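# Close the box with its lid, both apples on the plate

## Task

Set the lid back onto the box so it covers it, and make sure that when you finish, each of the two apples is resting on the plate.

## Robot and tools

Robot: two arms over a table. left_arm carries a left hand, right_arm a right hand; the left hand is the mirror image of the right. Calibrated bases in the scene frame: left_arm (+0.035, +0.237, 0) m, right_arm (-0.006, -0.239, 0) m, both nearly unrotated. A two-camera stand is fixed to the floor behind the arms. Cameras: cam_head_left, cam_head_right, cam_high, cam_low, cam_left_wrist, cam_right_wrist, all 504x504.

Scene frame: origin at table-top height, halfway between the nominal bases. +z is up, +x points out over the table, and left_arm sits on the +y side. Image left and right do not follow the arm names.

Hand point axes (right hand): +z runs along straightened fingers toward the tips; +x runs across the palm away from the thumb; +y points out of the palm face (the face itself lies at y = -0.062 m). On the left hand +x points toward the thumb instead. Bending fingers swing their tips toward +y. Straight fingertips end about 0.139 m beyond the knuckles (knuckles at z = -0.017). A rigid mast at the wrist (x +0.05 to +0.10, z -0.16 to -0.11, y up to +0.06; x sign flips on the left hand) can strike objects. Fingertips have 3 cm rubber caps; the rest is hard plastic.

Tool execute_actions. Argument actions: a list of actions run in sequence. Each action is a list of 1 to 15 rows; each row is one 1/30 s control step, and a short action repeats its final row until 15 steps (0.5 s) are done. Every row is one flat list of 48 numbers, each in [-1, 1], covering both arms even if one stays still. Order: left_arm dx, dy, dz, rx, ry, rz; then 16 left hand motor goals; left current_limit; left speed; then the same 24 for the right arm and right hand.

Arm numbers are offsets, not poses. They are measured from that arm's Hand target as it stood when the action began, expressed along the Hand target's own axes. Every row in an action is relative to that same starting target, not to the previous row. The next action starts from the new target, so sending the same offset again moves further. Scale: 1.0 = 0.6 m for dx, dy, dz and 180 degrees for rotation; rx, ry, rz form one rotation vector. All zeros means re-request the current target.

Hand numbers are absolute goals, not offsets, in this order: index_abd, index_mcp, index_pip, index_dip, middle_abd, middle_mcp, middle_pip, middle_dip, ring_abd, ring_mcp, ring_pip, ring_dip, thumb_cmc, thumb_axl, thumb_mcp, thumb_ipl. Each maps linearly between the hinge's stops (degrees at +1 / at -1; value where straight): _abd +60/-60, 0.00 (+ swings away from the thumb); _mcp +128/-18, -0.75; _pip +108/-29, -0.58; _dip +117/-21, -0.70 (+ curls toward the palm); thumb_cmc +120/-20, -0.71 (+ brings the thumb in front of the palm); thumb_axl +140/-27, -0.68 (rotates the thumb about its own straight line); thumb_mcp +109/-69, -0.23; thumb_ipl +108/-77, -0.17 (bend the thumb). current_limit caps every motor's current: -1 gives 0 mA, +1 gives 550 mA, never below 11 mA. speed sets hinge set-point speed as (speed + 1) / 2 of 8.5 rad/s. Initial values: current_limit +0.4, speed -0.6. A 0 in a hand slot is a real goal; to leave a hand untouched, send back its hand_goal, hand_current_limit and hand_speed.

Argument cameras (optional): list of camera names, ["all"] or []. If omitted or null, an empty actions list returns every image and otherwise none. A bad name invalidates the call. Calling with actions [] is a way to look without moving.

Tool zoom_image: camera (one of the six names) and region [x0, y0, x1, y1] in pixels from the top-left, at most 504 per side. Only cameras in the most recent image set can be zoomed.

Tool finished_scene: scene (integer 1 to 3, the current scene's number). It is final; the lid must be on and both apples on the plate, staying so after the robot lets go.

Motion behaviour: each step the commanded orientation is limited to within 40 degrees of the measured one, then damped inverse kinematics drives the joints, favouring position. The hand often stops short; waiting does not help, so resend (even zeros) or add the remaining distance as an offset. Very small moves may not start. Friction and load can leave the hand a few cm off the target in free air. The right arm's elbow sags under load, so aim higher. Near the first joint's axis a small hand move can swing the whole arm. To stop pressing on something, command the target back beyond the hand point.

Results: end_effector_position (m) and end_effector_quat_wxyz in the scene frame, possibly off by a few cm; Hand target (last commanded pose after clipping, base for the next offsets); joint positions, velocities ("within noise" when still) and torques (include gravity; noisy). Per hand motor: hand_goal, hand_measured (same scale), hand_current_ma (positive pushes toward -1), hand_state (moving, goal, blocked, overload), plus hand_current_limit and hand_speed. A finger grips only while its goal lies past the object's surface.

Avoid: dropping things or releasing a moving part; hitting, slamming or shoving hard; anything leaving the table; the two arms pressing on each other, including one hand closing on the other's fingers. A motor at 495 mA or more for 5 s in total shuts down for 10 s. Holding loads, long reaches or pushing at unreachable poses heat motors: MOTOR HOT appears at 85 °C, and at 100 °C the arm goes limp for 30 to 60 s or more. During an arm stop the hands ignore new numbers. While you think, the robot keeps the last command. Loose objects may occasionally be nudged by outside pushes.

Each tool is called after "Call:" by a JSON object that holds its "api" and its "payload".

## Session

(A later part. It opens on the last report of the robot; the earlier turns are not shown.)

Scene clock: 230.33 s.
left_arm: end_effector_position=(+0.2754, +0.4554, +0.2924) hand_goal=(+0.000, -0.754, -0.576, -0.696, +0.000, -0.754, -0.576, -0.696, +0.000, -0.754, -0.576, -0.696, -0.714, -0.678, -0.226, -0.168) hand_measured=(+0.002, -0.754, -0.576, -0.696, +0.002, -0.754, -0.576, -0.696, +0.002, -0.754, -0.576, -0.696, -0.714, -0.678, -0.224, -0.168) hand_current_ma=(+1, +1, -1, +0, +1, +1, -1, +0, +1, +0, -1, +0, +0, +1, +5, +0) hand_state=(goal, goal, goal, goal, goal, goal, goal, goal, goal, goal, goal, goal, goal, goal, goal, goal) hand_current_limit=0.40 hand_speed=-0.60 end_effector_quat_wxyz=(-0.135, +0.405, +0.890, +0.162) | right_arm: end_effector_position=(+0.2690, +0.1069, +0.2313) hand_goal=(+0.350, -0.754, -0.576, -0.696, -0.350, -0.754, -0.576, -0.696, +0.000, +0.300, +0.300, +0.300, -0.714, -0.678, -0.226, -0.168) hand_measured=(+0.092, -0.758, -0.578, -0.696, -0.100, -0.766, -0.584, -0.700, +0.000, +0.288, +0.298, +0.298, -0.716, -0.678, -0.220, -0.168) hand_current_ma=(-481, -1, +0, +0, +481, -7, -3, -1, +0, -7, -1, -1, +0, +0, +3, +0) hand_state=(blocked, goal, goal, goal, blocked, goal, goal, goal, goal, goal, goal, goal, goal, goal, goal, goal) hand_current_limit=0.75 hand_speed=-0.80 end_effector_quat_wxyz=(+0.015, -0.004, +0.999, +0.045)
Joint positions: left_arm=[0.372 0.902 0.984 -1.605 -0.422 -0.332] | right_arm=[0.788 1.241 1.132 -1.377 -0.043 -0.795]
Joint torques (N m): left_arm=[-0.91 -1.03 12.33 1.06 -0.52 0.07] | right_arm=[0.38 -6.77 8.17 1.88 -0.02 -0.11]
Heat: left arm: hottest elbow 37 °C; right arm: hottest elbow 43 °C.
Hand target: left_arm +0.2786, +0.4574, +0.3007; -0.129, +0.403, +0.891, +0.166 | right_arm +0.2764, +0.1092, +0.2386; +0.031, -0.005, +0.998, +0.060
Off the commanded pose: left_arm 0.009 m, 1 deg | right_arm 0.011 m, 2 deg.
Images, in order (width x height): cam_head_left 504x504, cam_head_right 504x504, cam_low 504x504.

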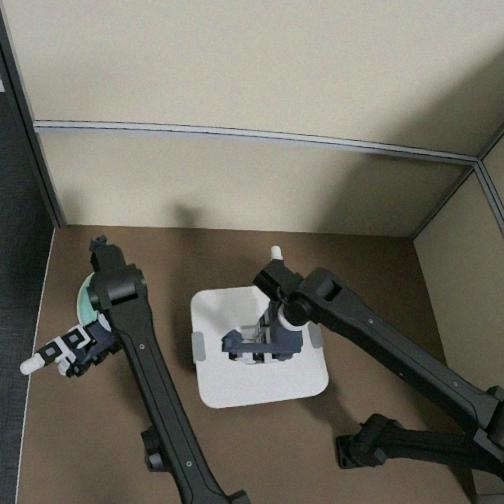

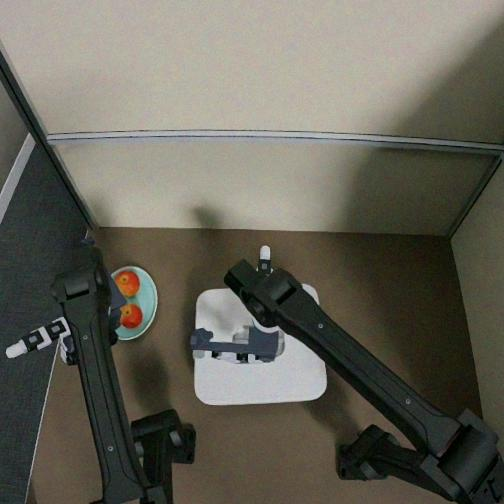

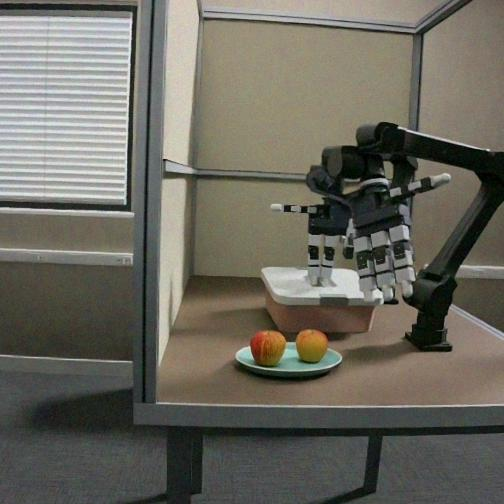

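Call:
{"api": "execute_actions", "payload": {"actions": [[[0,0,0,0,0,0,0,-0.754,-0.576,-0.696,0,-0.754,-0.576,-0.696,0,-0.754,-0.576,-0.696,-0.714,-0.678,-0.226,-0.168,0.4,-0.6,-0.022,0.0053,-0.032,0,0,0,0.35,-0.754,-0.576,-0.696,-0.35,-0.754,-0.576,-0.696,0,0.3,0.3,0.3,-0.714,-0.678,-0.226,-0.168,0.75,-0.8]]], "cameras": ["cam_head_left","cam_low","cam_head_right"]}}

Call:
{"api": "zoom_image", "payload": {"camera": "cam_low", "region": [250, 250, 350, 340]}}

Call:
{"api": "zoom_image", "payload": {"camera": "cam_head_left", "region": [180, 260, 360, 420]}}

Scene clock: 235.53 s.
left_arm: end_effector_position=(+0.2754, +0.4554, +0.2924) hand_goal=(+0.000, -0.754, -0.576, -0.696, +0.000, -0.754, -0.576, -0.696, +0.000, -0.754, -0.576, -0.696, -0.714, -0.678, -0.226, -0.168) hand_measured=(+0.002, -0.754, -0.576, -0.696, +0.002, -0.754, -0.576, -0.696, +0.002, -0.754, -0.576, -0.696, -0.714, -0.678, -0.224, -0.168) hand_current_ma=(+1, +1, -1, +0, +1, +1, -1, +0, +1, +0, -1, +0, +0, +1, +5, +0) hand_state=(goal, goal, goal, goal, goal, goal, goal, goal, goal, goal, goal, goal, goal, goal, goal, goal) hand_current_limit=0.40 hand_speed=-0.60 end_effector_quat_wxyz=(-0.135, +0.405, +0.890, +0.162) | right_arm: end_effector_position=(+0.2715, +0.1020, +0.2313) hand_goal=(+0.350, -0.754, -0.576, -0.696, -0.350, -0.754, -0.576, -0.696, +0.000, +0.300, +0.300, +0.300, -0.714, -0.678, -0.226, -0.168) hand_measured=(+0.092, -0.748, -0.574, -0.696, -0.100, -0.756, -0.578, -0.700, +0.000, +0.288, +0.298, +0.298, -0.716, -0.678, -0.220, -0.168) hand_current_ma=(-481, +3, +0, +0, +481, +0, -1, -1, +0, -7, -1, -1, +0, +0, +3, +0) hand_state=(blocked, goal, goal, goal, blocked, goal, goal, goal, goal, goal, goal, goal, goal, goal, goal, goal) hand_current_limit=0.75 hand_speed=-0.80 end_effector_quat_wxyz=(+0.011, -0.006, +0.999, +0.044)
Joint positions: left_arm=[0.372 0.902 0.984 -1.605 -0.422 -0.332] | right_arm=[0.77 1.241 1.134 -1.386 -0.049 -0.817]
Joint torques (N m): left_arm=[-1.14 -1.03 12.33 1.05 -0.53 0.08] | right_arm=[0.67 -6.59 12.96 0.13 0.15 -0.18]
Heat: left arm: hottest elbow 37 °C; right arm: hottest elbow 42 °C.
Hand target: left_arm +0.2786, +0.4574, +0.3007; -0.129, +0.403, +0.891, +0.166 | right_arm +0.2883, +0.1102, +0.2587; +0.031, -0.005, +0.998, +0.060
Off the commanded pose: left_arm 0.009 m, 1 deg | right_arm 0.033 m, 3 deg.
Images, in order (width x height): cam_head_left 504x504, cam_head_right 504x504, cam_low 504x504.

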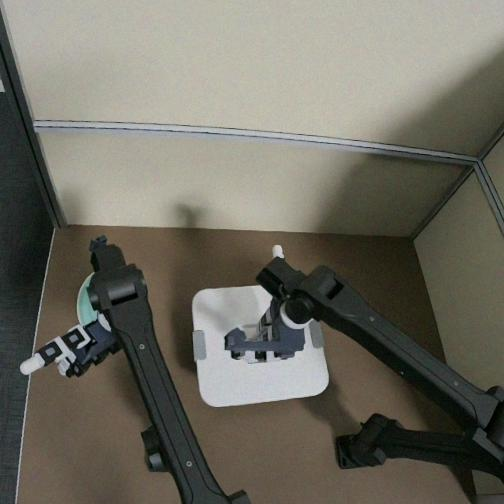

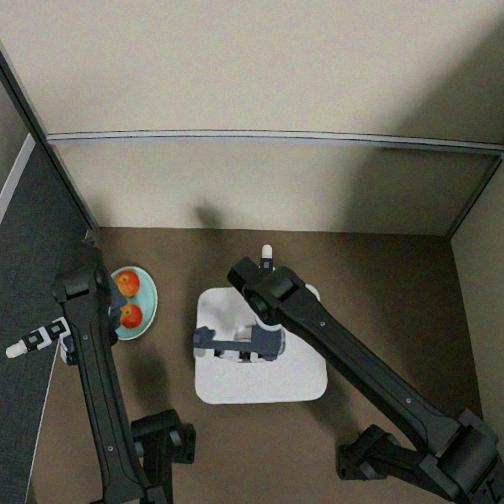

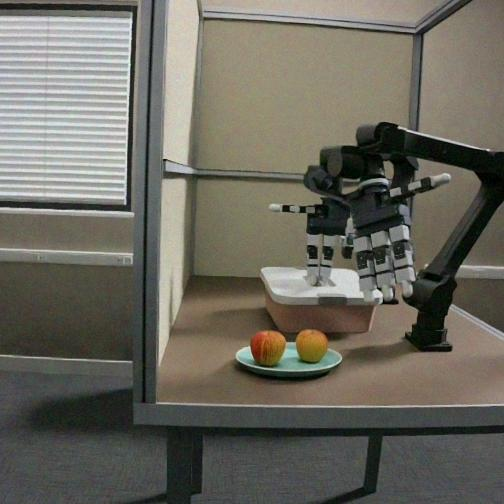

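Scaled by 5.040.

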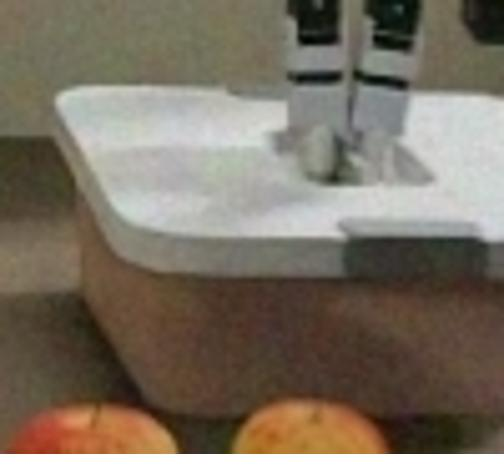

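Scaled by 2.800.

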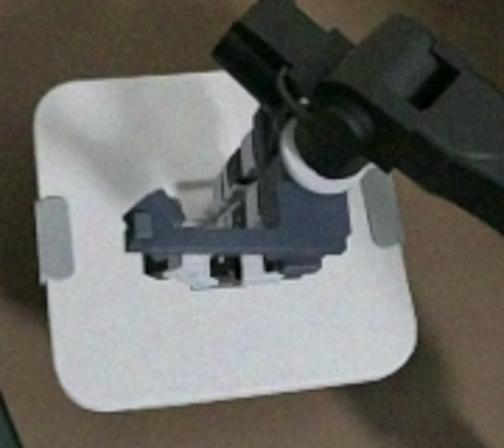

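Call:
{"api": "execute_actions", "payload": {"actions": [[[0,0,0,0,0,0,0,-0.754,-0.576,-0.696,0,-0.754,-0.576,-0.696,0,-0.754,-0.576,-0.696,-0.714,-0.678,-0.226,-0.168,0.4,-0.6,0.002,-0.0052,0.056,0,0,0,0.35,-0.754,-0.576,-0.696,-0.35,-0.754,-0.576,-0.696,0,0.3,0.3,0.3,-0.714,-0.678,-0.226,-0.168,0.75,-0.8]]], "cameras": ["cam_head_left","cam_low","cam_head_right"]}}

Call:
{"api": "zoom_image", "payload": {"camera": "cam_low", "region": [250, 250, 350, 340]}}

Call:
{"api": "zoom_image", "payload": {"camera": "cam_head_left", "region": [180, 260, 360, 420]}}

Call:
{"api": "zoom_image", "payload": {"camera": "cam_head_right", "region": [170, 260, 350, 420]}}

Scene clock: 237.40 s.
left_arm: end_effector_position=(+0.2754, +0.4554, +0.2924) hand_goal=(+0.000, -0.754, -0.576, -0.696, +0.000, -0.754, -0.576, -0.696, +0.000, -0.754, -0.576, -0.696, -0.714, -0.678, -0.226, -0.168) hand_measured=(+0.002, -0.754, -0.576, -0.696, +0.002, -0.754, -0.576, -0.696, +0.002, -0.754, -0.576, -0.696, -0.714, -0.678, -0.224, -0.168) hand_current_ma=(+1, +1, -1, +0, +1, +1, -1, +0, +1, +0, -1, +0, +0, +1, +5, +0) hand_state=(goal, goal, goal, goal, goal, goal, goal, goal, goal, goal, goal, goal, goal, goal, goal, goal) hand_current_limit=0.40 hand_speed=-0.60 end_effector_quat_wxyz=(-0.135, +0.405, +0.890, +0.162) | right_arm: end_effector_position=(+0.2780, +0.1081, +0.2329) hand_goal=(+0.350, -0.754, -0.576, -0.696, -0.350, -0.754, -0.576, -0.696, +0.000, +0.300, +0.300, +0.300, -0.714, -0.678, -0.226, -0.168) hand_measured=(+0.092, -0.760, -0.578, -0.696, -0.100, -0.766, -0.586, -0.700, +0.000, +0.288, +0.298, +0.298, -0.716, -0.678, -0.220, -0.168) hand_current_ma=(-481, -3, -1, +0, +481, -8, -5, -2, +0, -7, -1, -1, +0, +0, +3, +0) hand_state=(blocked, goal, goal, goal, blocked, goal, goal, goal, goal, goal, goal, goal, goal, goal, goal, goal) hand_current_limit=0.75 hand_speed=-0.80 end_effector_quat_wxyz=(+0.024, -0.006, +0.998, +0.058)
Joint positions: left_arm=[0.372 0.902 0.984 -1.605 -0.422 -0.332] | right_arm=[0.769 1.242 1.129 -1.343 -0.05 -0.818]
Joint torques (N m): left_arm=[-1.14 -1.2 12.34 1.01 -0.52 0.06] | right_arm=[0.26 -6.12 7.77 2.19 0.15 -0.08]
Heat: left arm: hottest elbow 37 °C; right arm: hottest elbow 43 °C.
Hand target: left_arm +0.2786, +0.4574, +0.3007; -0.129, +0.403, +0.891, +0.166 | right_arm +0.2892, +0.1111, +0.2250; +0.030, -0.005, +0.998, +0.060
Off the commanded pose: left_arm 0.009 m, 1 deg | right_arm 0.014 m, 1 deg.
Images, in order (width x height): cam_head_left 504x504, cam_head_right 504x504, cam_low 504x504.

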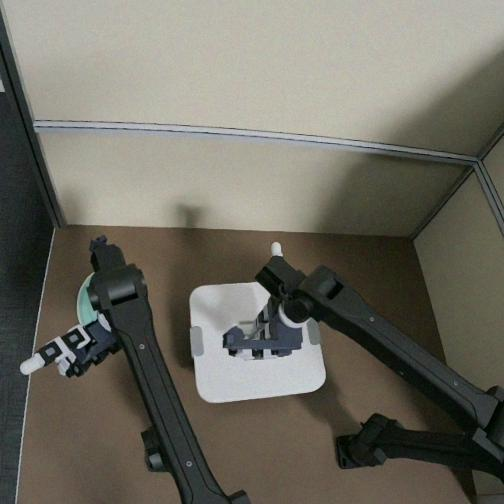

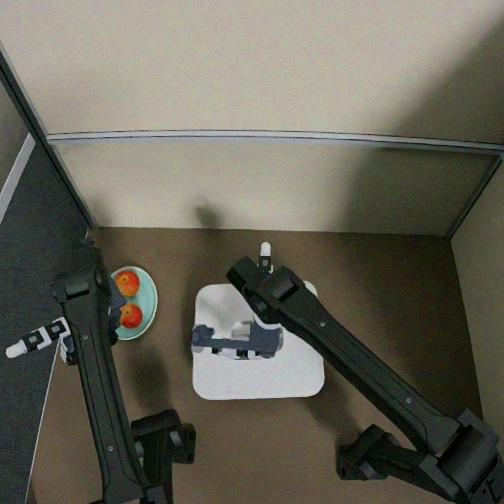

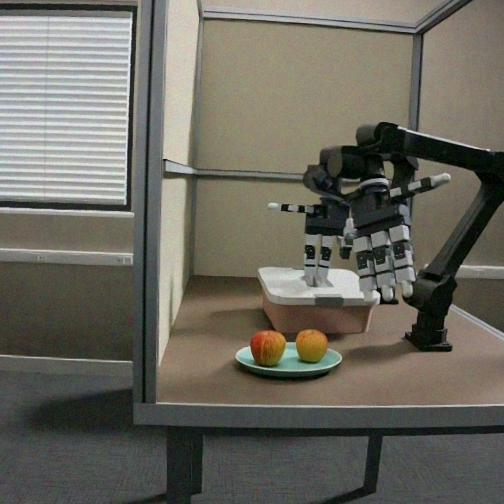

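Scaled by 5.040.

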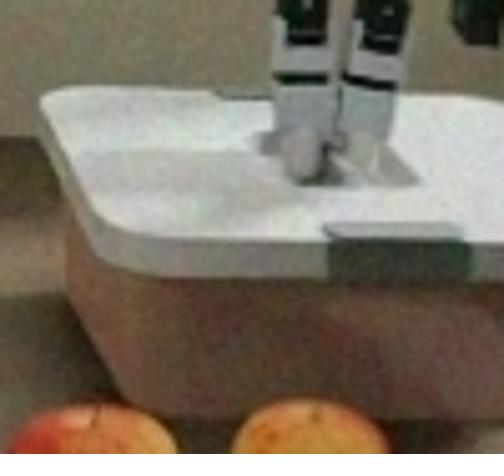

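Scaled by 2.800.

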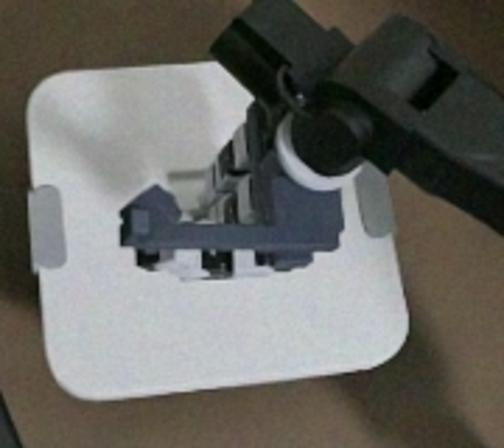

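Scaled by 2.800.

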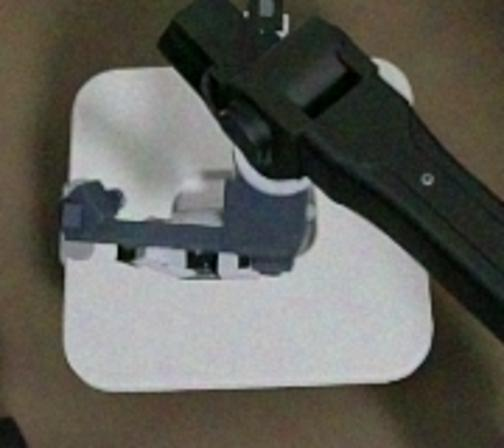

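Call:
{"api": "zoom_image", "payload": {"camera": "cam_head_right", "region": [280, 340, 350, 410]}}

Call:
{"api": "zoom_image", "payload": {"camera": "cam_low", "region": [320, 250, 420, 340]}}

Call:
{"api": "zoom_image", "payload": {"camera": "cam_head_right", "region": [180, 270, 250, 410]}}

Scaled by 7.200.

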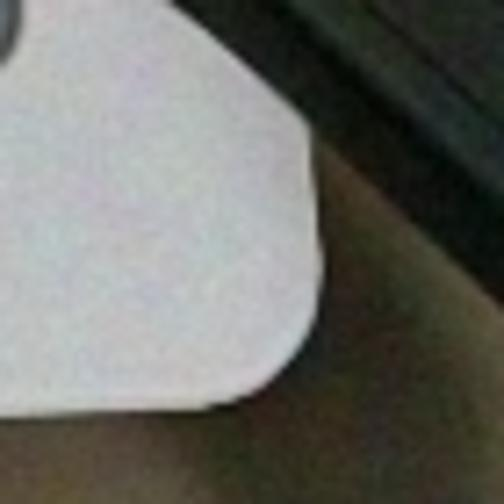

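Scaled by 5.040.

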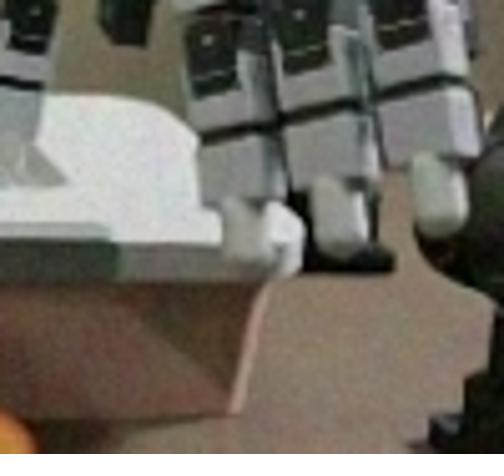

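Scaled by 3.600.

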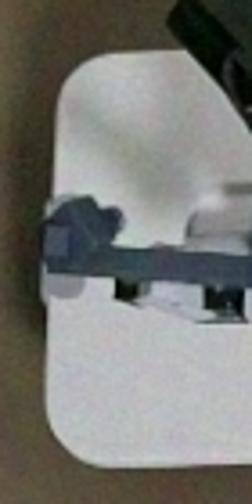

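Call:
{"api": "execute_actions", "payload": {"actions": [[[0,0,0,0,0,0,0,-0.754,-0.576,-0.696,0,-0.754,-0.576,-0.696,0,-0.754,-0.576,-0.696,-0.714,-0.678,-0.226,-0.168,0.4,-0.6,-0.0019,-0.0112,-0.025,0,0,0,0.35,-0.754,-0.576,-0.696,-0.35,-0.754,-0.576,-0.696,0,0.3,0.3,0.3,-0.714,-0.678,-0.226,-0.168,0.75,-0.8]],[[0,0,0,0,0,0,0,-0.754,-0.576,-0.696,0,-0.754,-0.576,-0.696,0,-0.754,-0.576,-0.696,-0.714,-0.678,-0.226,-0.168,0.4,-0.6,0.002,-0.006,0.035,0,0,0,0.35,-0.754,-0.576,-0.696,-0.35,-0.754,-0.576,-0.696,0,0.3,0.3,0.3,-0.714,-0.678,-0.226,-0.168,0.75,-0.8]]], "cameras": ["cam_head_left","cam_low","cam_head_right"]}}

Call:
{"api": "zoom_image", "payload": {"camera": "cam_low", "region": [250, 250, 350, 340]}}

Call:
{"api": "zoom_image", "payload": {"camera": "cam_low", "region": [320, 250, 420, 340]}}

Call:
{"api": "zoom_image", "payload": {"camera": "cam_head_right", "region": [170, 260, 350, 420]}}

Scene clock: 243.27 s.
left_arm: end_effector_position=(+0.2754, +0.4554, +0.2924) hand_goal=(+0.000, -0.754, -0.576, -0.696, +0.000, -0.754, -0.576, -0.696, +0.000, -0.754, -0.576, -0.696, -0.714, -0.678, -0.226, -0.168) hand_measured=(+0.002, -0.754, -0.576, -0.696, +0.002, -0.754, -0.576, -0.696, +0.002, -0.754, -0.576, -0.696, -0.714, -0.678, -0.224, -0.168) hand_current_ma=(+1, +1, -1, +0, +1, +1, -1, +0, +1, +0, -1, +0, +0, +1, +5, +0) hand_state=(goal, goal, goal, goal, goal, goal, goal, goal, goal, goal, goal, goal, goal, goal, goal, goal) hand_current_limit=0.40 hand_speed=-0.60 end_effector_quat_wxyz=(-0.135, +0.405, +0.890, +0.162) | right_arm: end_effector_position=(+0.2774, +0.1043, +0.2330) hand_goal=(+0.350, -0.754, -0.576, -0.696, -0.350, -0.754, -0.576, -0.696, +0.000, +0.300, +0.300, +0.300, -0.714, -0.678, -0.226, -0.168) hand_measured=(+0.092, -0.754, -0.576, -0.696, -0.100, -0.760, -0.582, -0.700, +0.000, +0.288, +0.298, +0.298, -0.716, -0.678, -0.220, -0.168) hand_current_ma=(-481, +0, +0, +0, +481, -2, -3, -2, +0, -7, -1, -1, +0, +0, +3, +0) hand_state=(blocked, goal, goal, goal, blocked, goal, goal, goal, goal, goal, goal, goal, goal, goal, goal, goal) hand_current_limit=0.75 hand_speed=-0.80 end_effector_quat_wxyz=(+0.026, -0.011, +0.998, +0.065)
Joint positions: left_arm=[0.372 0.902 0.984 -1.605 -0.422 -0.332] | right_arm=[0.757 1.229 1.114 -1.33 -0.06 -0.839]
Joint torques (N m): left_arm=[-1.08 -1.14 12.31 1.03 -0.52 0.07] | right_arm=[-1.08 -5.71 6.79 2.04 0.42 -0.14]
Heat: left arm: hottest elbow 37 °C; right arm: hottest elbow 42 °C.
Hand target: left_arm +0.2786, +0.4574, +0.3007; -0.129, +0.403, +0.891, +0.166 | right_arm +0.2896, +0.1016, +0.2180; +0.031, -0.005, +0.998, +0.060
Off the commanded pose: left_arm 0.009 m, 1 deg | right_arm 0.020 m, 1 deg.
Images, in order (width x height): cam_head_left 504x504, cam_head_right 504x504, cam_low 504x504.

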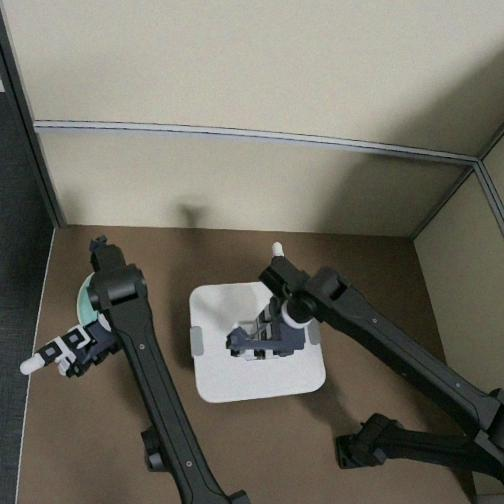

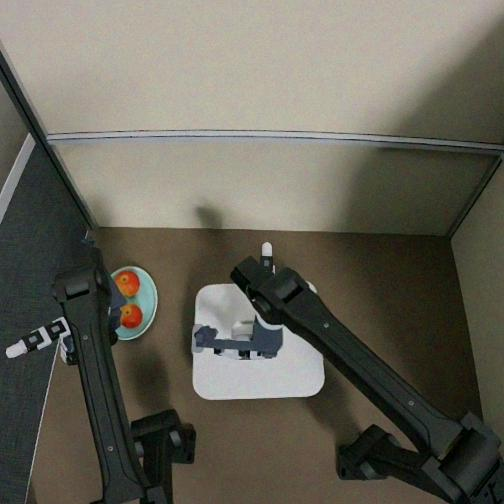

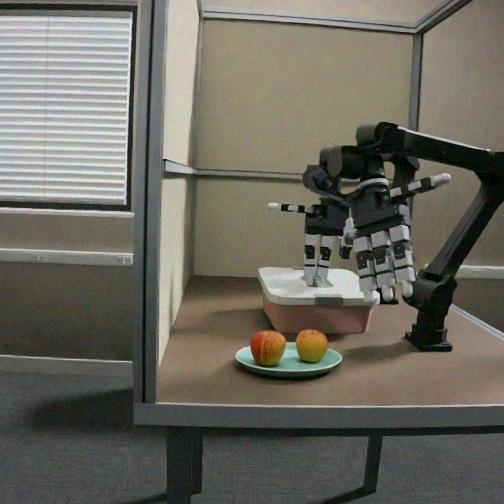

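Scaled by 5.040.

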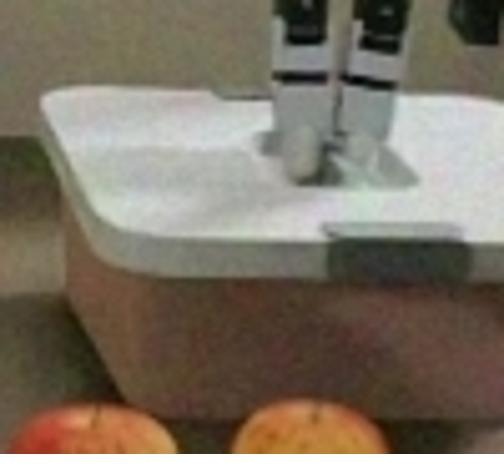

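Scaled by 5.040.

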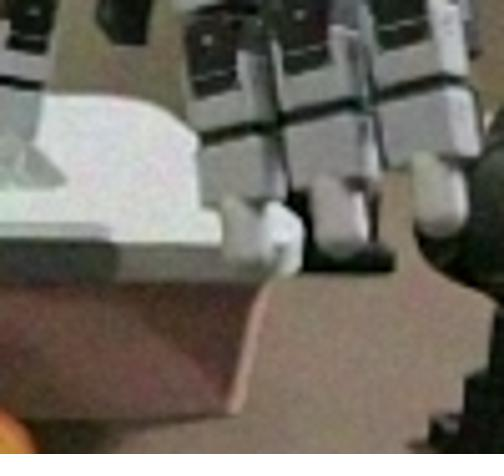

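Scaled by 2.800.

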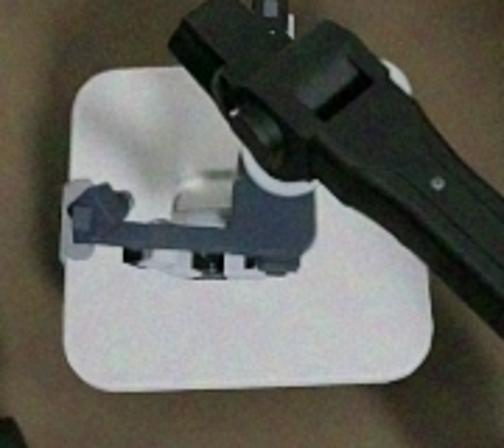

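Call:
{"api": "execute_actions", "payload": {"actions": [[[0,0,0,0,0,0,0,-0.754,-0.576,-0.696,0,-0.754,-0.576,-0.696,0,-0.754,-0.576,-0.696,-0.714,-0.678,-0.226,-0.168,0.4,-0.6,-0.001,0.002,-0.018,0,0,0,0.35,-0.754,-0.576,-0.696,-0.35,-0.754,-0.576,-0.696,0,0.3,0.3,0.3,-0.714,-0.678,-0.226,-0.168,0.75,-0.8]],[[0,0,0,0,0,0,0,-0.754,-0.576,-0.696,0,-0.754,-0.576,-0.696,0,-0.754,-0.576,-0.696,-0.714,-0.678,-0.226,-0.168,0.4,-0.6,0,0,0,0,0,0,0.03,-0.754,-0.576,-0.696,-0.06,-0.754,-0.576,-0.696,0,0.3,0.3,0.3,-0.714,-0.678,-0.226,-0.168,0.4,-0.7]]], "cameras": ["cam_head_left","cam_low","cam_head_right"]}}

Call:
{"api": "zoom_image", "payload": {"camera": "cam_low", "region": [250, 250, 350, 340]}}

Call:
{"api": "zoom_image", "payload": {"camera": "cam_head_left", "region": [180, 260, 360, 420]}}

Scene clock: 249.00 s.
left_arm: end_effector_position=(+0.2754, +0.4554, +0.2924) hand_goal=(+0.000, -0.754, -0.576, -0.696, +0.000, -0.754, -0.576, -0.696, +0.000, -0.754, -0.576, -0.696, -0.714, -0.678, -0.226, -0.168) hand_measured=(+0.002, -0.754, -0.576, -0.696, +0.002, -0.754, -0.576, -0.696, +0.002, -0.754, -0.576, -0.696, -0.714, -0.678, -0.224, -0.168) hand_current_ma=(+1, +1, -1, +0, +1, +1, -1, +0, +1, +0, -1, +0, +0, +1, +5, +0) hand_state=(goal, goal, goal, goal, goal, goal, goal, goal, goal, goal, goal, goal, goal, goal, goal, goal) hand_current_limit=0.40 hand_speed=-0.60 end_effector_quat_wxyz=(-0.135, +0.405, +0.890, +0.162) | right_arm: end_effector_position=(+0.2798, +0.1021, +0.2329) hand_goal=(+0.030, -0.754, -0.576, -0.696, -0.060, -0.754, -0.576, -0.696, +0.000, +0.300, +0.300, +0.300, -0.714, -0.678, -0.226, -0.168) hand_measured=(+0.032, -0.752, -0.576, -0.696, -0.052, -0.750, -0.576, -0.698, +0.000, +0.288, +0.298, +0.298, -0.716, -0.678, -0.220, -0.168) hand_current_ma=(+0, +0, +0, +0, +2, +1, +0, -1, +0, -7, -1, -1, +0, +0, +3, +0) hand_state=(goal, goal, goal, goal, goal, goal, goal, goal, goal, goal, goal, goal, goal, goal, goal, goal) hand_current_limit=0.40 hand_speed=-0.70 end_effector_quat_wxyz=(+0.028, -0.009, +0.998, +0.063)
Joint positions: left_arm=[0.372 0.902 0.984 -1.605 -0.422 -0.332] | right_arm=[0.751 1.228 1.114 -1.33 -0.056 -0.84]
Joint torques (N m): left_arm=[-1.2 -1.08 12.3 1.05 -0.52 0.08] | right_arm=[-0.32 -4.95 8.5 1.06 0.23 -0.1]
Heat: left arm: hottest elbow 37 °C; right arm: hottest elbow 41 °C.
Hand target: left_arm +0.2786, +0.4574, +0.3007; -0.129, +0.403, +0.891, +0.166 | right_arm +0.2896, +0.1016, +0.2288; +0.031, -0.005, +0.998, +0.060
Off the commanded pose: left_arm 0.009 m, 1 deg | right_arm 0.011 m, 1 deg.
Images, in order (width x height): cam_head_left 504x504, cam_head_right 504x504, cam_low 504x504.

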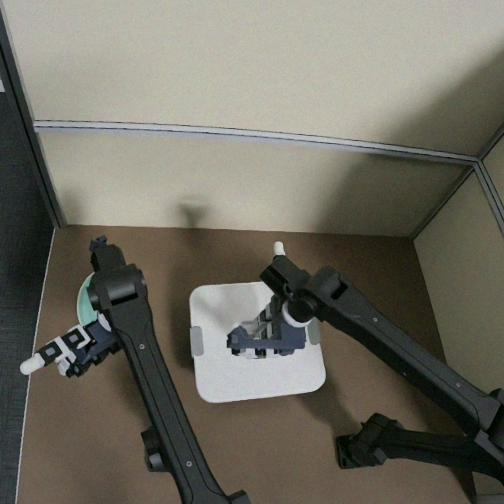

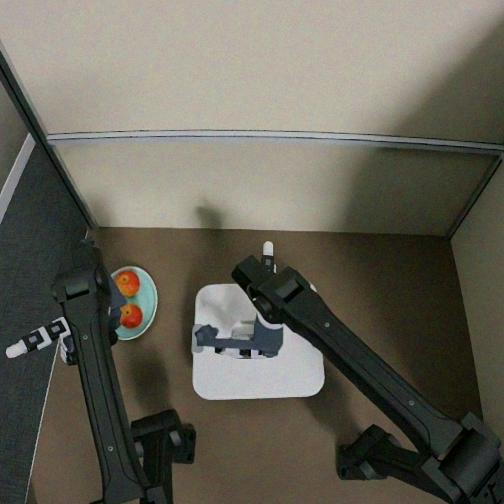

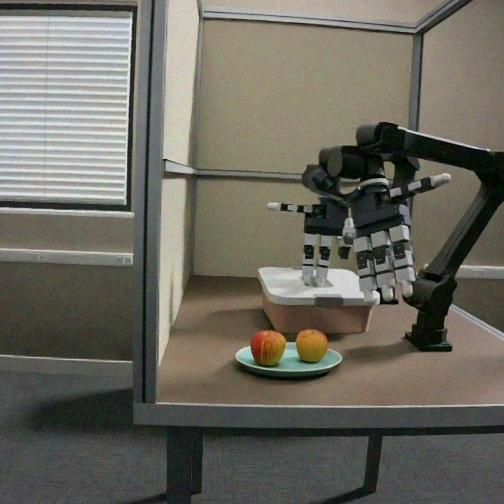

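Scaled by 5.040.

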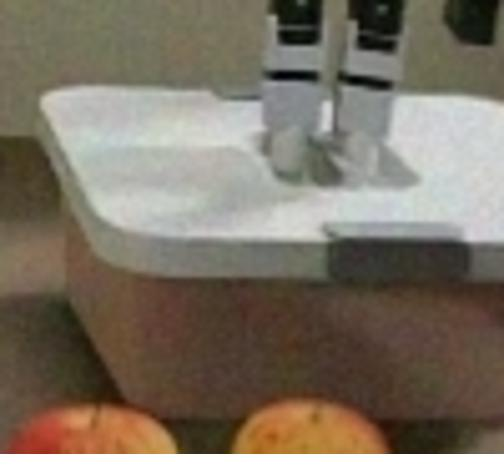

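Scaled by 2.800.

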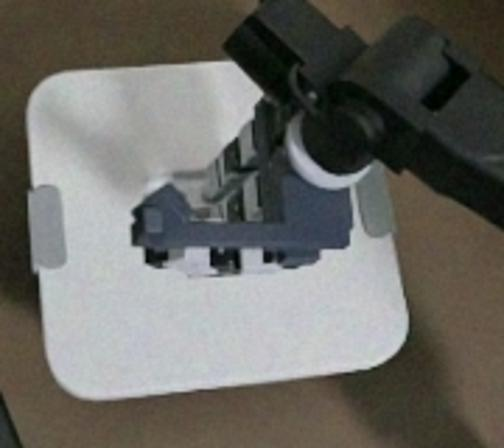

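Call:
{"api": "execute_actions", "payload": {"actions": [[[0,0,0,0,0,0,0,-0.754,-0.576,-0.696,0,-0.754,-0.576,-0.696,0,-0.754,-0.576,-0.696,-0.714,-0.678,-0.226,-0.168,0.4,-0.6,-0.005,0.0098,-0.082,0,0,0,0.03,-0.754,-0.576,-0.696,-0.06,-0.754,-0.576,-0.696,0,0.3,0.3,0.3,-0.714,-0.678,-0.226,-0.168,0.4,-0.7]],[[0,0,0,0,0,0,0,-0.754,-0.576,-0.696,0,-0.754,-0.576,-0.696,0,-0.754,-0.576,-0.696,-0.714,-0.678,-0.226,-0.168,0.4,-0.6,-0.005,0.0098,-0.082,0,0,0,0.03,-0.754,-0.576,-0.696,-0.06,-0.754,-0.576,-0.696,0,0.3,0.3,0.3,-0.714,-0.678,-0.226,-0.168,0.4,-0.7]]], "cameras": ["all"]}}

Call:
{"api": "zoom_image", "payload": {"camera": "cam_low", "region": [240, 240, 400, 350]}}

Call:
{"api": "zoom_image", "payload": {"camera": "cam_head_left", "region": [180, 260, 360, 420]}}

Call:
{"api": "zoom_image", "payload": {"camera": "cam_head_right", "region": [170, 260, 350, 420]}}

Scene clock: 251.40 s.
left_arm: end_effector_position=(+0.2754, +0.4554, +0.2924) hand_goal=(+0.000, -0.754, -0.576, -0.696, +0.000, -0.754, -0.576, -0.696, +0.000, -0.754, -0.576, -0.696, -0.714, -0.678, -0.226, -0.168) hand_measured=(+0.002, -0.754, -0.576, -0.696, +0.002, -0.754, -0.576, -0.696, +0.002, -0.754, -0.576, -0.696, -0.714, -0.678, -0.224, -0.168) hand_current_ma=(+1, +1, -1, +0, +1, +1, -1, +0, +1, +0, -1, +0, +0, +1, +5, +0) hand_state=(goal, goal, goal, goal, goal, goal, goal, goal, goal, goal, goal, goal, goal, goal, goal, goal) hand_current_limit=0.40 hand_speed=-0.60 end_effector_quat_wxyz=(-0.135, +0.405, +0.890, +0.162) | right_arm: end_effector_position=(+0.2810, +0.0995, +0.3098) hand_goal=(+0.030, -0.754, -0.576, -0.696, -0.060, -0.754, -0.576, -0.696, +0.000, +0.300, +0.300, +0.300, -0.714, -0.678, -0.226, -0.168) hand_measured=(+0.028, -0.752, -0.576, -0.696, -0.058, -0.752, -0.574, -0.698, +0.000, +0.288, +0.298, +0.298, -0.716, -0.678, -0.220, -0.168) hand_current_ma=(+0, +0, +0, +0, +0, +0, +0, +0, +0, -7, -1, -1, +0, +0, +3, +0) hand_state=(goal, goal, goal, goal, goal, goal, goal, goal, goal, goal, goal, goal, goal, goal, goal, goal) hand_current_limit=0.40 hand_speed=-0.70 end_effector_quat_wxyz=(+0.019, -0.006, +0.999, +0.051)
Joint positions: left_arm=[0.372 0.902 0.984 -1.605 -0.422 -0.332] | right_arm=[0.747 1.241 1.335 -1.568 -0.049 -0.84]
Joint torques (N m): left_arm=[-1.14 -1.2 12.3 1.07 -0.52 0.07] | right_arm=[-0.15 -6.89 11.56 0.31 0.02 -0.09]
Heat: left arm: hottest elbow 37 °C; right arm: hottest elbow 41 °C.
Hand target: left_arm +0.2786, +0.4574, +0.3007; -0.129, +0.403, +0.891, +0.166 | right_arm +0.2895, +0.1014, +0.3280; +0.030, -0.005, +0.998, +0.060
Off the commanded pose: left_arm 0.009 m, 1 deg | right_arm 0.020 m, 2 deg.

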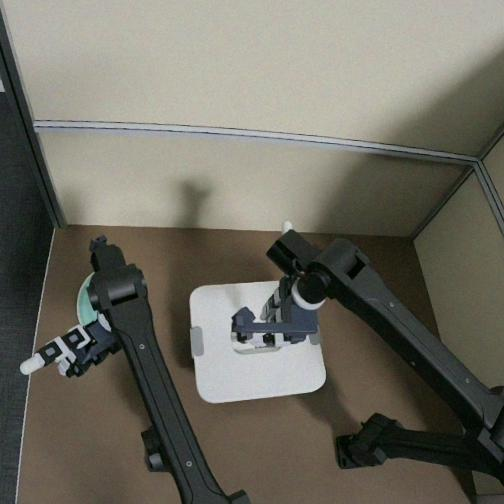

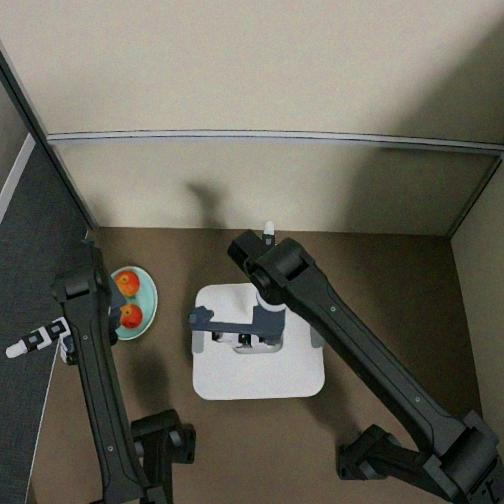

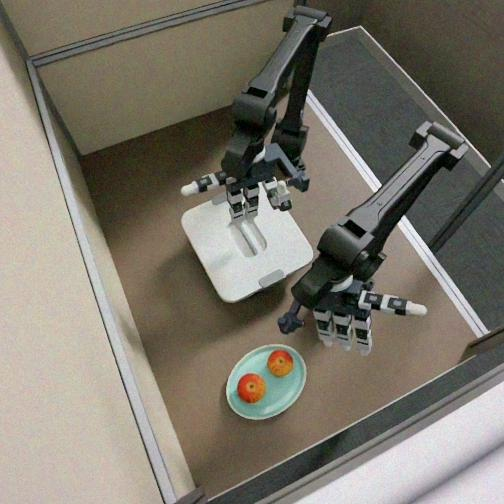

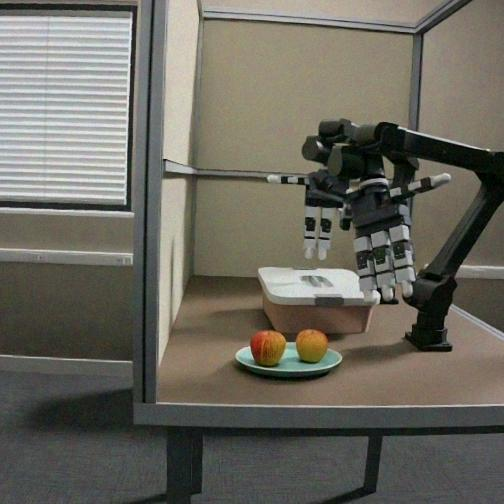

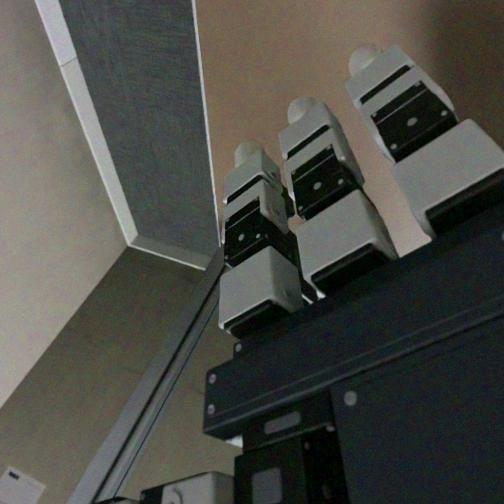

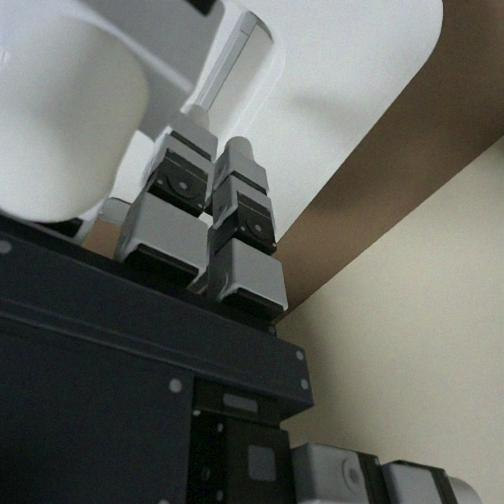

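Scaled by 3.150.

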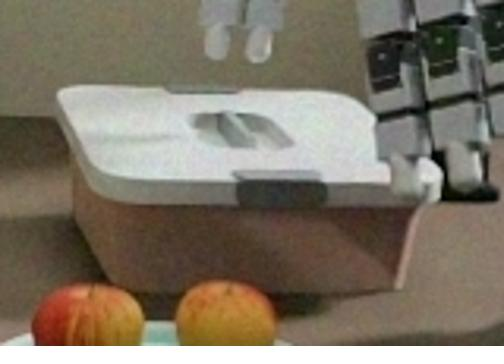

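Scaled by 2.800.

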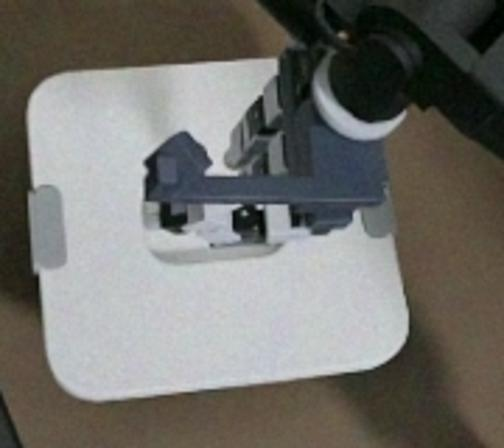

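Scaled by 2.800.

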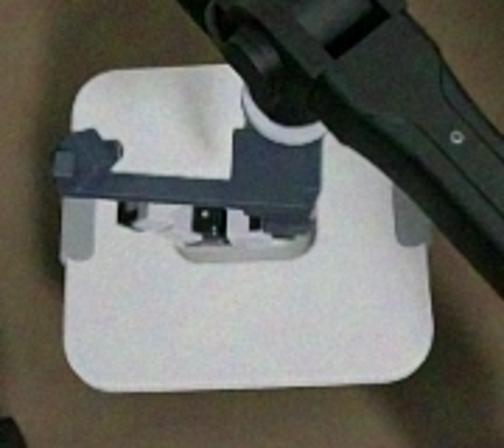

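Call:
{"api": "zoom_image", "payload": {"camera": "cam_high", "region": [170, 180, 320, 320]}}

Call:
{"api": "zoom_image", "payload": {"camera": "cam_right_wrist", "region": [180, 0, 504, 300]}}

Call:
{"api": "zoom_image", "payload": {"camera": "cam_low", "region": [250, 255, 320, 325]}}

Scaled by 3.360.

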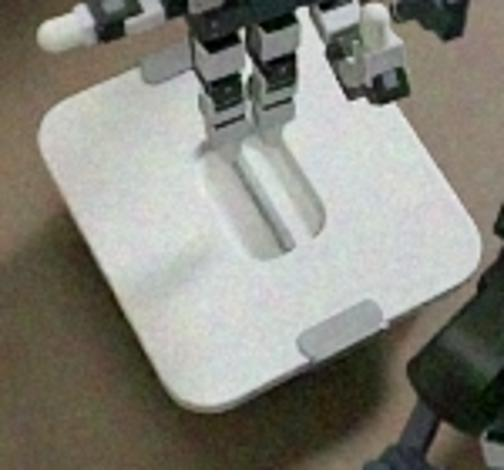

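Scaled by 1.556.

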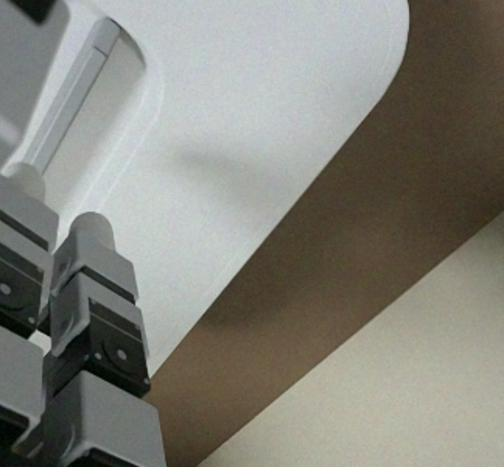

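Scaled by 7.200.

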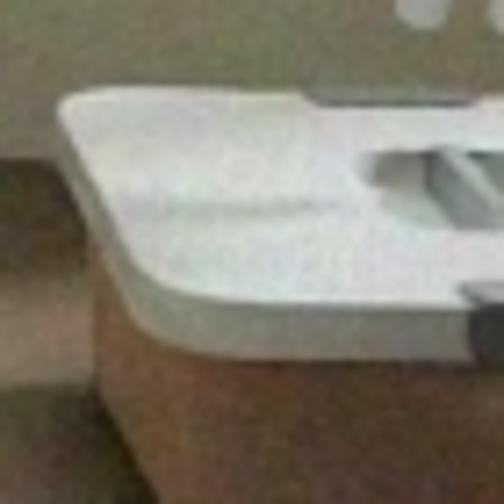

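Call:
{"api": "execute_actions", "payload": {"actions": [[[0,0,0,0,0,0,0,-0.754,-0.576,-0.696,0,-0.754,-0.576,-0.696,0,-0.754,-0.576,-0.696,-0.714,-0.678,-0.226,-0.168,0.4,-0.6,0.002,-0.2,-0.025,0,0,0,0.03,-0.754,-0.576,-0.696,-0.06,-0.754,-0.576,-0.696,0,0.3,0.3,0.3,-0.714,-0.678,-0.226,-0.168,0.4,-0.7]],[[0,0,0,0,0,0,0,-0.754,-0.576,-0.696,0,-0.754,-0.576,-0.696,0,-0.754,-0.576,-0.696,-0.714,-0.678,-0.226,-0.168,0.4,-0.6,0.002,-0.2,-0.025,0,0,0,0.03,-0.754,-0.576,-0.696,-0.06,-0.754,-0.576,-0.696,0,0.3,0.3,0.3,-0.714,-0.678,-0.226,-0.168,0.4,-0.7]]], "cameras": ["all"]}}

Call:
{"api": "zoom_image", "payload": {"camera": "cam_high", "region": [170, 180, 320, 320]}}

Call:
{"api": "zoom_image", "payload": {"camera": "cam_head_left", "region": [180, 260, 360, 420]}}

Call:
{"api": "zoom_image", "payload": {"camera": "cam_head_right", "region": [170, 260, 350, 420]}}

Call:
{"api": "zoom_image", "payload": {"camera": "cam_low", "region": [240, 240, 400, 350]}}

Scene clock: 257.80 s.
left_arm: end_effector_position=(+0.2754, +0.4554, +0.2924) hand_goal=(+0.000, -0.754, -0.576, -0.696, +0.000, -0.754, -0.576, -0.696, +0.000, -0.754, -0.576, -0.696, -0.714, -0.678, -0.226, -0.168) hand_measured=(+0.002, -0.754, -0.576, -0.696, +0.002, -0.754, -0.576, -0.696, +0.002, -0.754, -0.576, -0.696, -0.714, -0.678, -0.224, -0.168) hand_current_ma=(+1, +1, -1, +0, +1, +1, -1, +0, +1, +0, -1, +0, +0, +1, +5, +0) hand_state=(goal, goal, goal, goal, goal, goal, goal, goal, goal, goal, goal, goal, goal, goal, goal, goal) hand_current_limit=0.40 hand_speed=-0.60 end_effector_quat_wxyz=(-0.135, +0.405, +0.890, +0.162) | right_arm: end_effector_position=(+0.2906, -0.1441, +0.3207) hand_goal=(+0.030, -0.754, -0.576, -0.696, -0.060, -0.754, -0.576, -0.696, +0.000, +0.300, +0.300, +0.300, -0.714, -0.678, -0.226, -0.168) hand_measured=(+0.028, -0.756, -0.574, -0.696, -0.058, -0.756, -0.574, -0.698, +0.000, +0.290, +0.298, +0.298, -0.718, -0.678, -0.220, -0.168) hand_current_ma=(+0, +0, +0, +0, +0, +0, +0, +0, +0, -6, -1, -1, -1, +0, +3, +0) hand_state=(goal, goal, goal, goal, goal, goal, goal, goal, goal, goal, goal, goal, goal, goal, goal, goal) hand_current_limit=0.40 hand_speed=-0.70 end_effector_quat_wxyz=(+0.035, +0.006, +0.998, +0.060)
Joint positions: left_arm=[0.372 0.902 0.984 -1.605 -0.422 -0.332] | right_arm=[-0.028 1.017 1.191 -1.678 -0.123 -1.589]
Joint torques (N m): left_arm=[-1.08 -1.03 12.33 1.03 -0.52 0.07] | right_arm=[1.61 -3.72 9.28 -0.05 -0.36 -0.18]
Heat: left arm: hottest elbow 37 °C; right arm: hottest elbow 41 °C.
Hand target: left_arm +0.2786, +0.4574, +0.3007; -0.129, +0.403, +0.891, +0.166 | right_arm +0.2885, -0.1403, +0.3290; +0.030, -0.005, +0.998, +0.060
Off the commanded pose: left_arm 0.009 m, 1 deg | right_arm 0.010 m, 1 deg.
joint sent to its limit (right arm) — joint 4 (wrist pitch), lower limit. The joint targets still meet the commanded pose.

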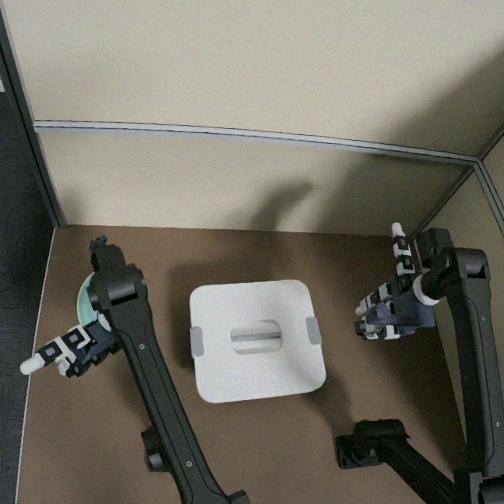

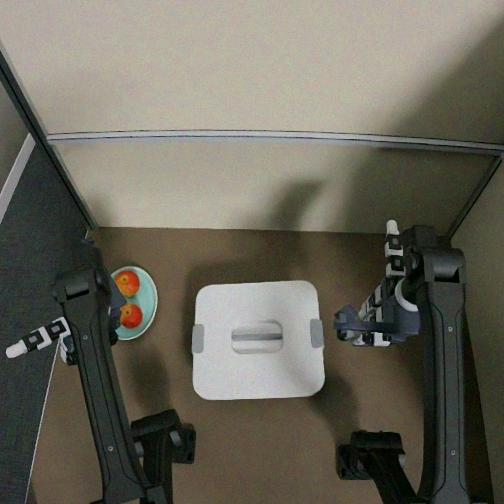

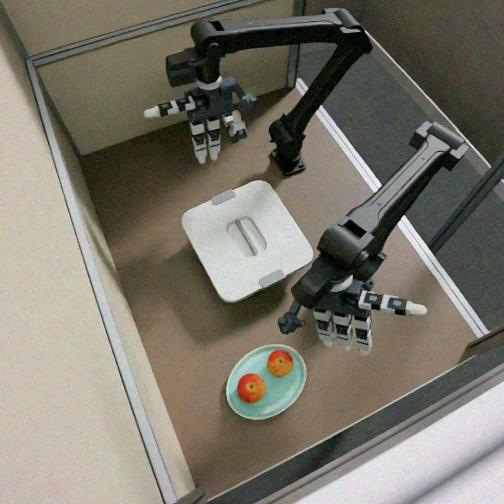

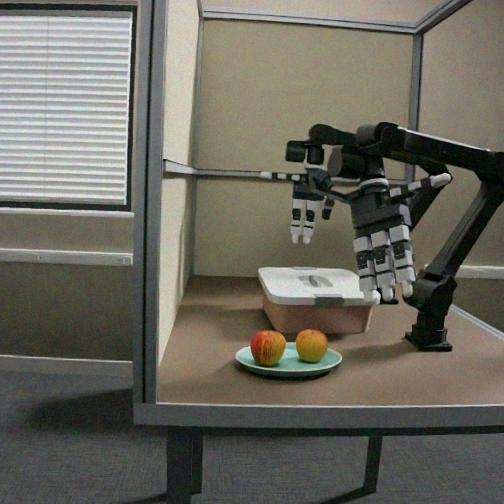

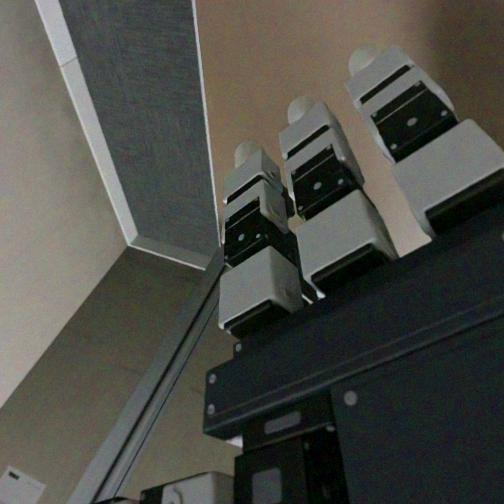

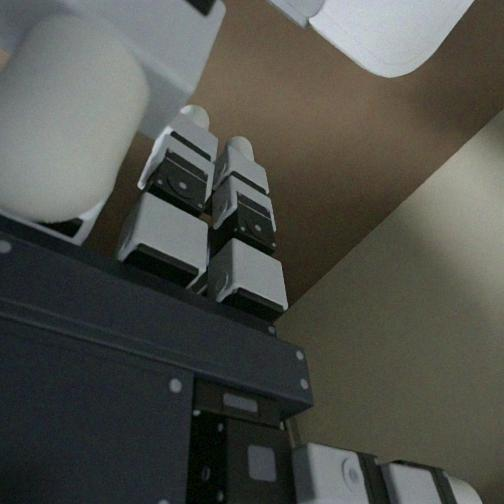

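Scaled by 3.360.

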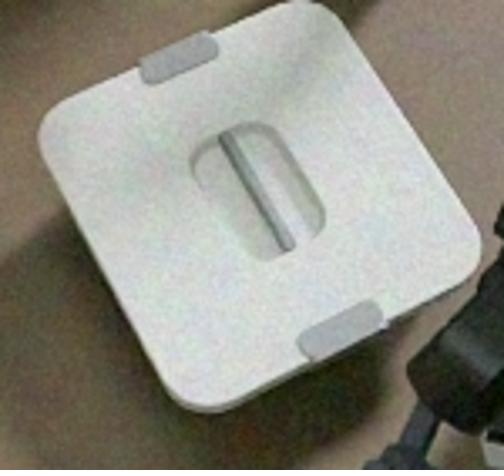

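Scaled by 2.800.

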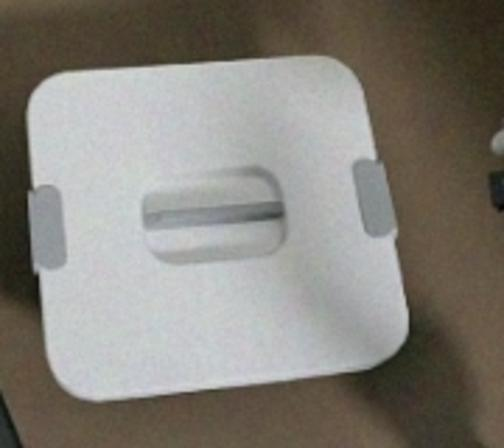

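Scaled by 2.800.

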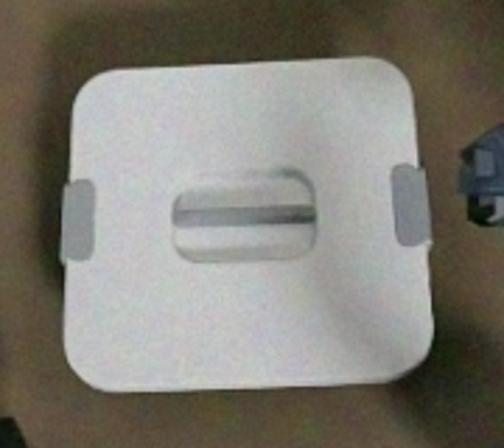

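Scaled by 3.150.

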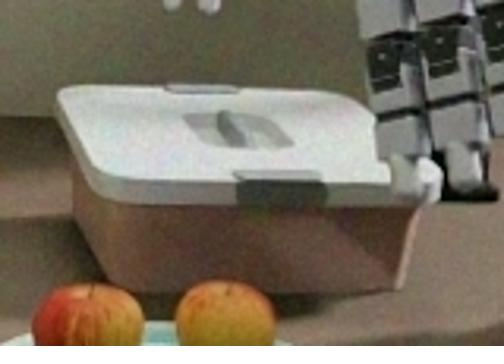

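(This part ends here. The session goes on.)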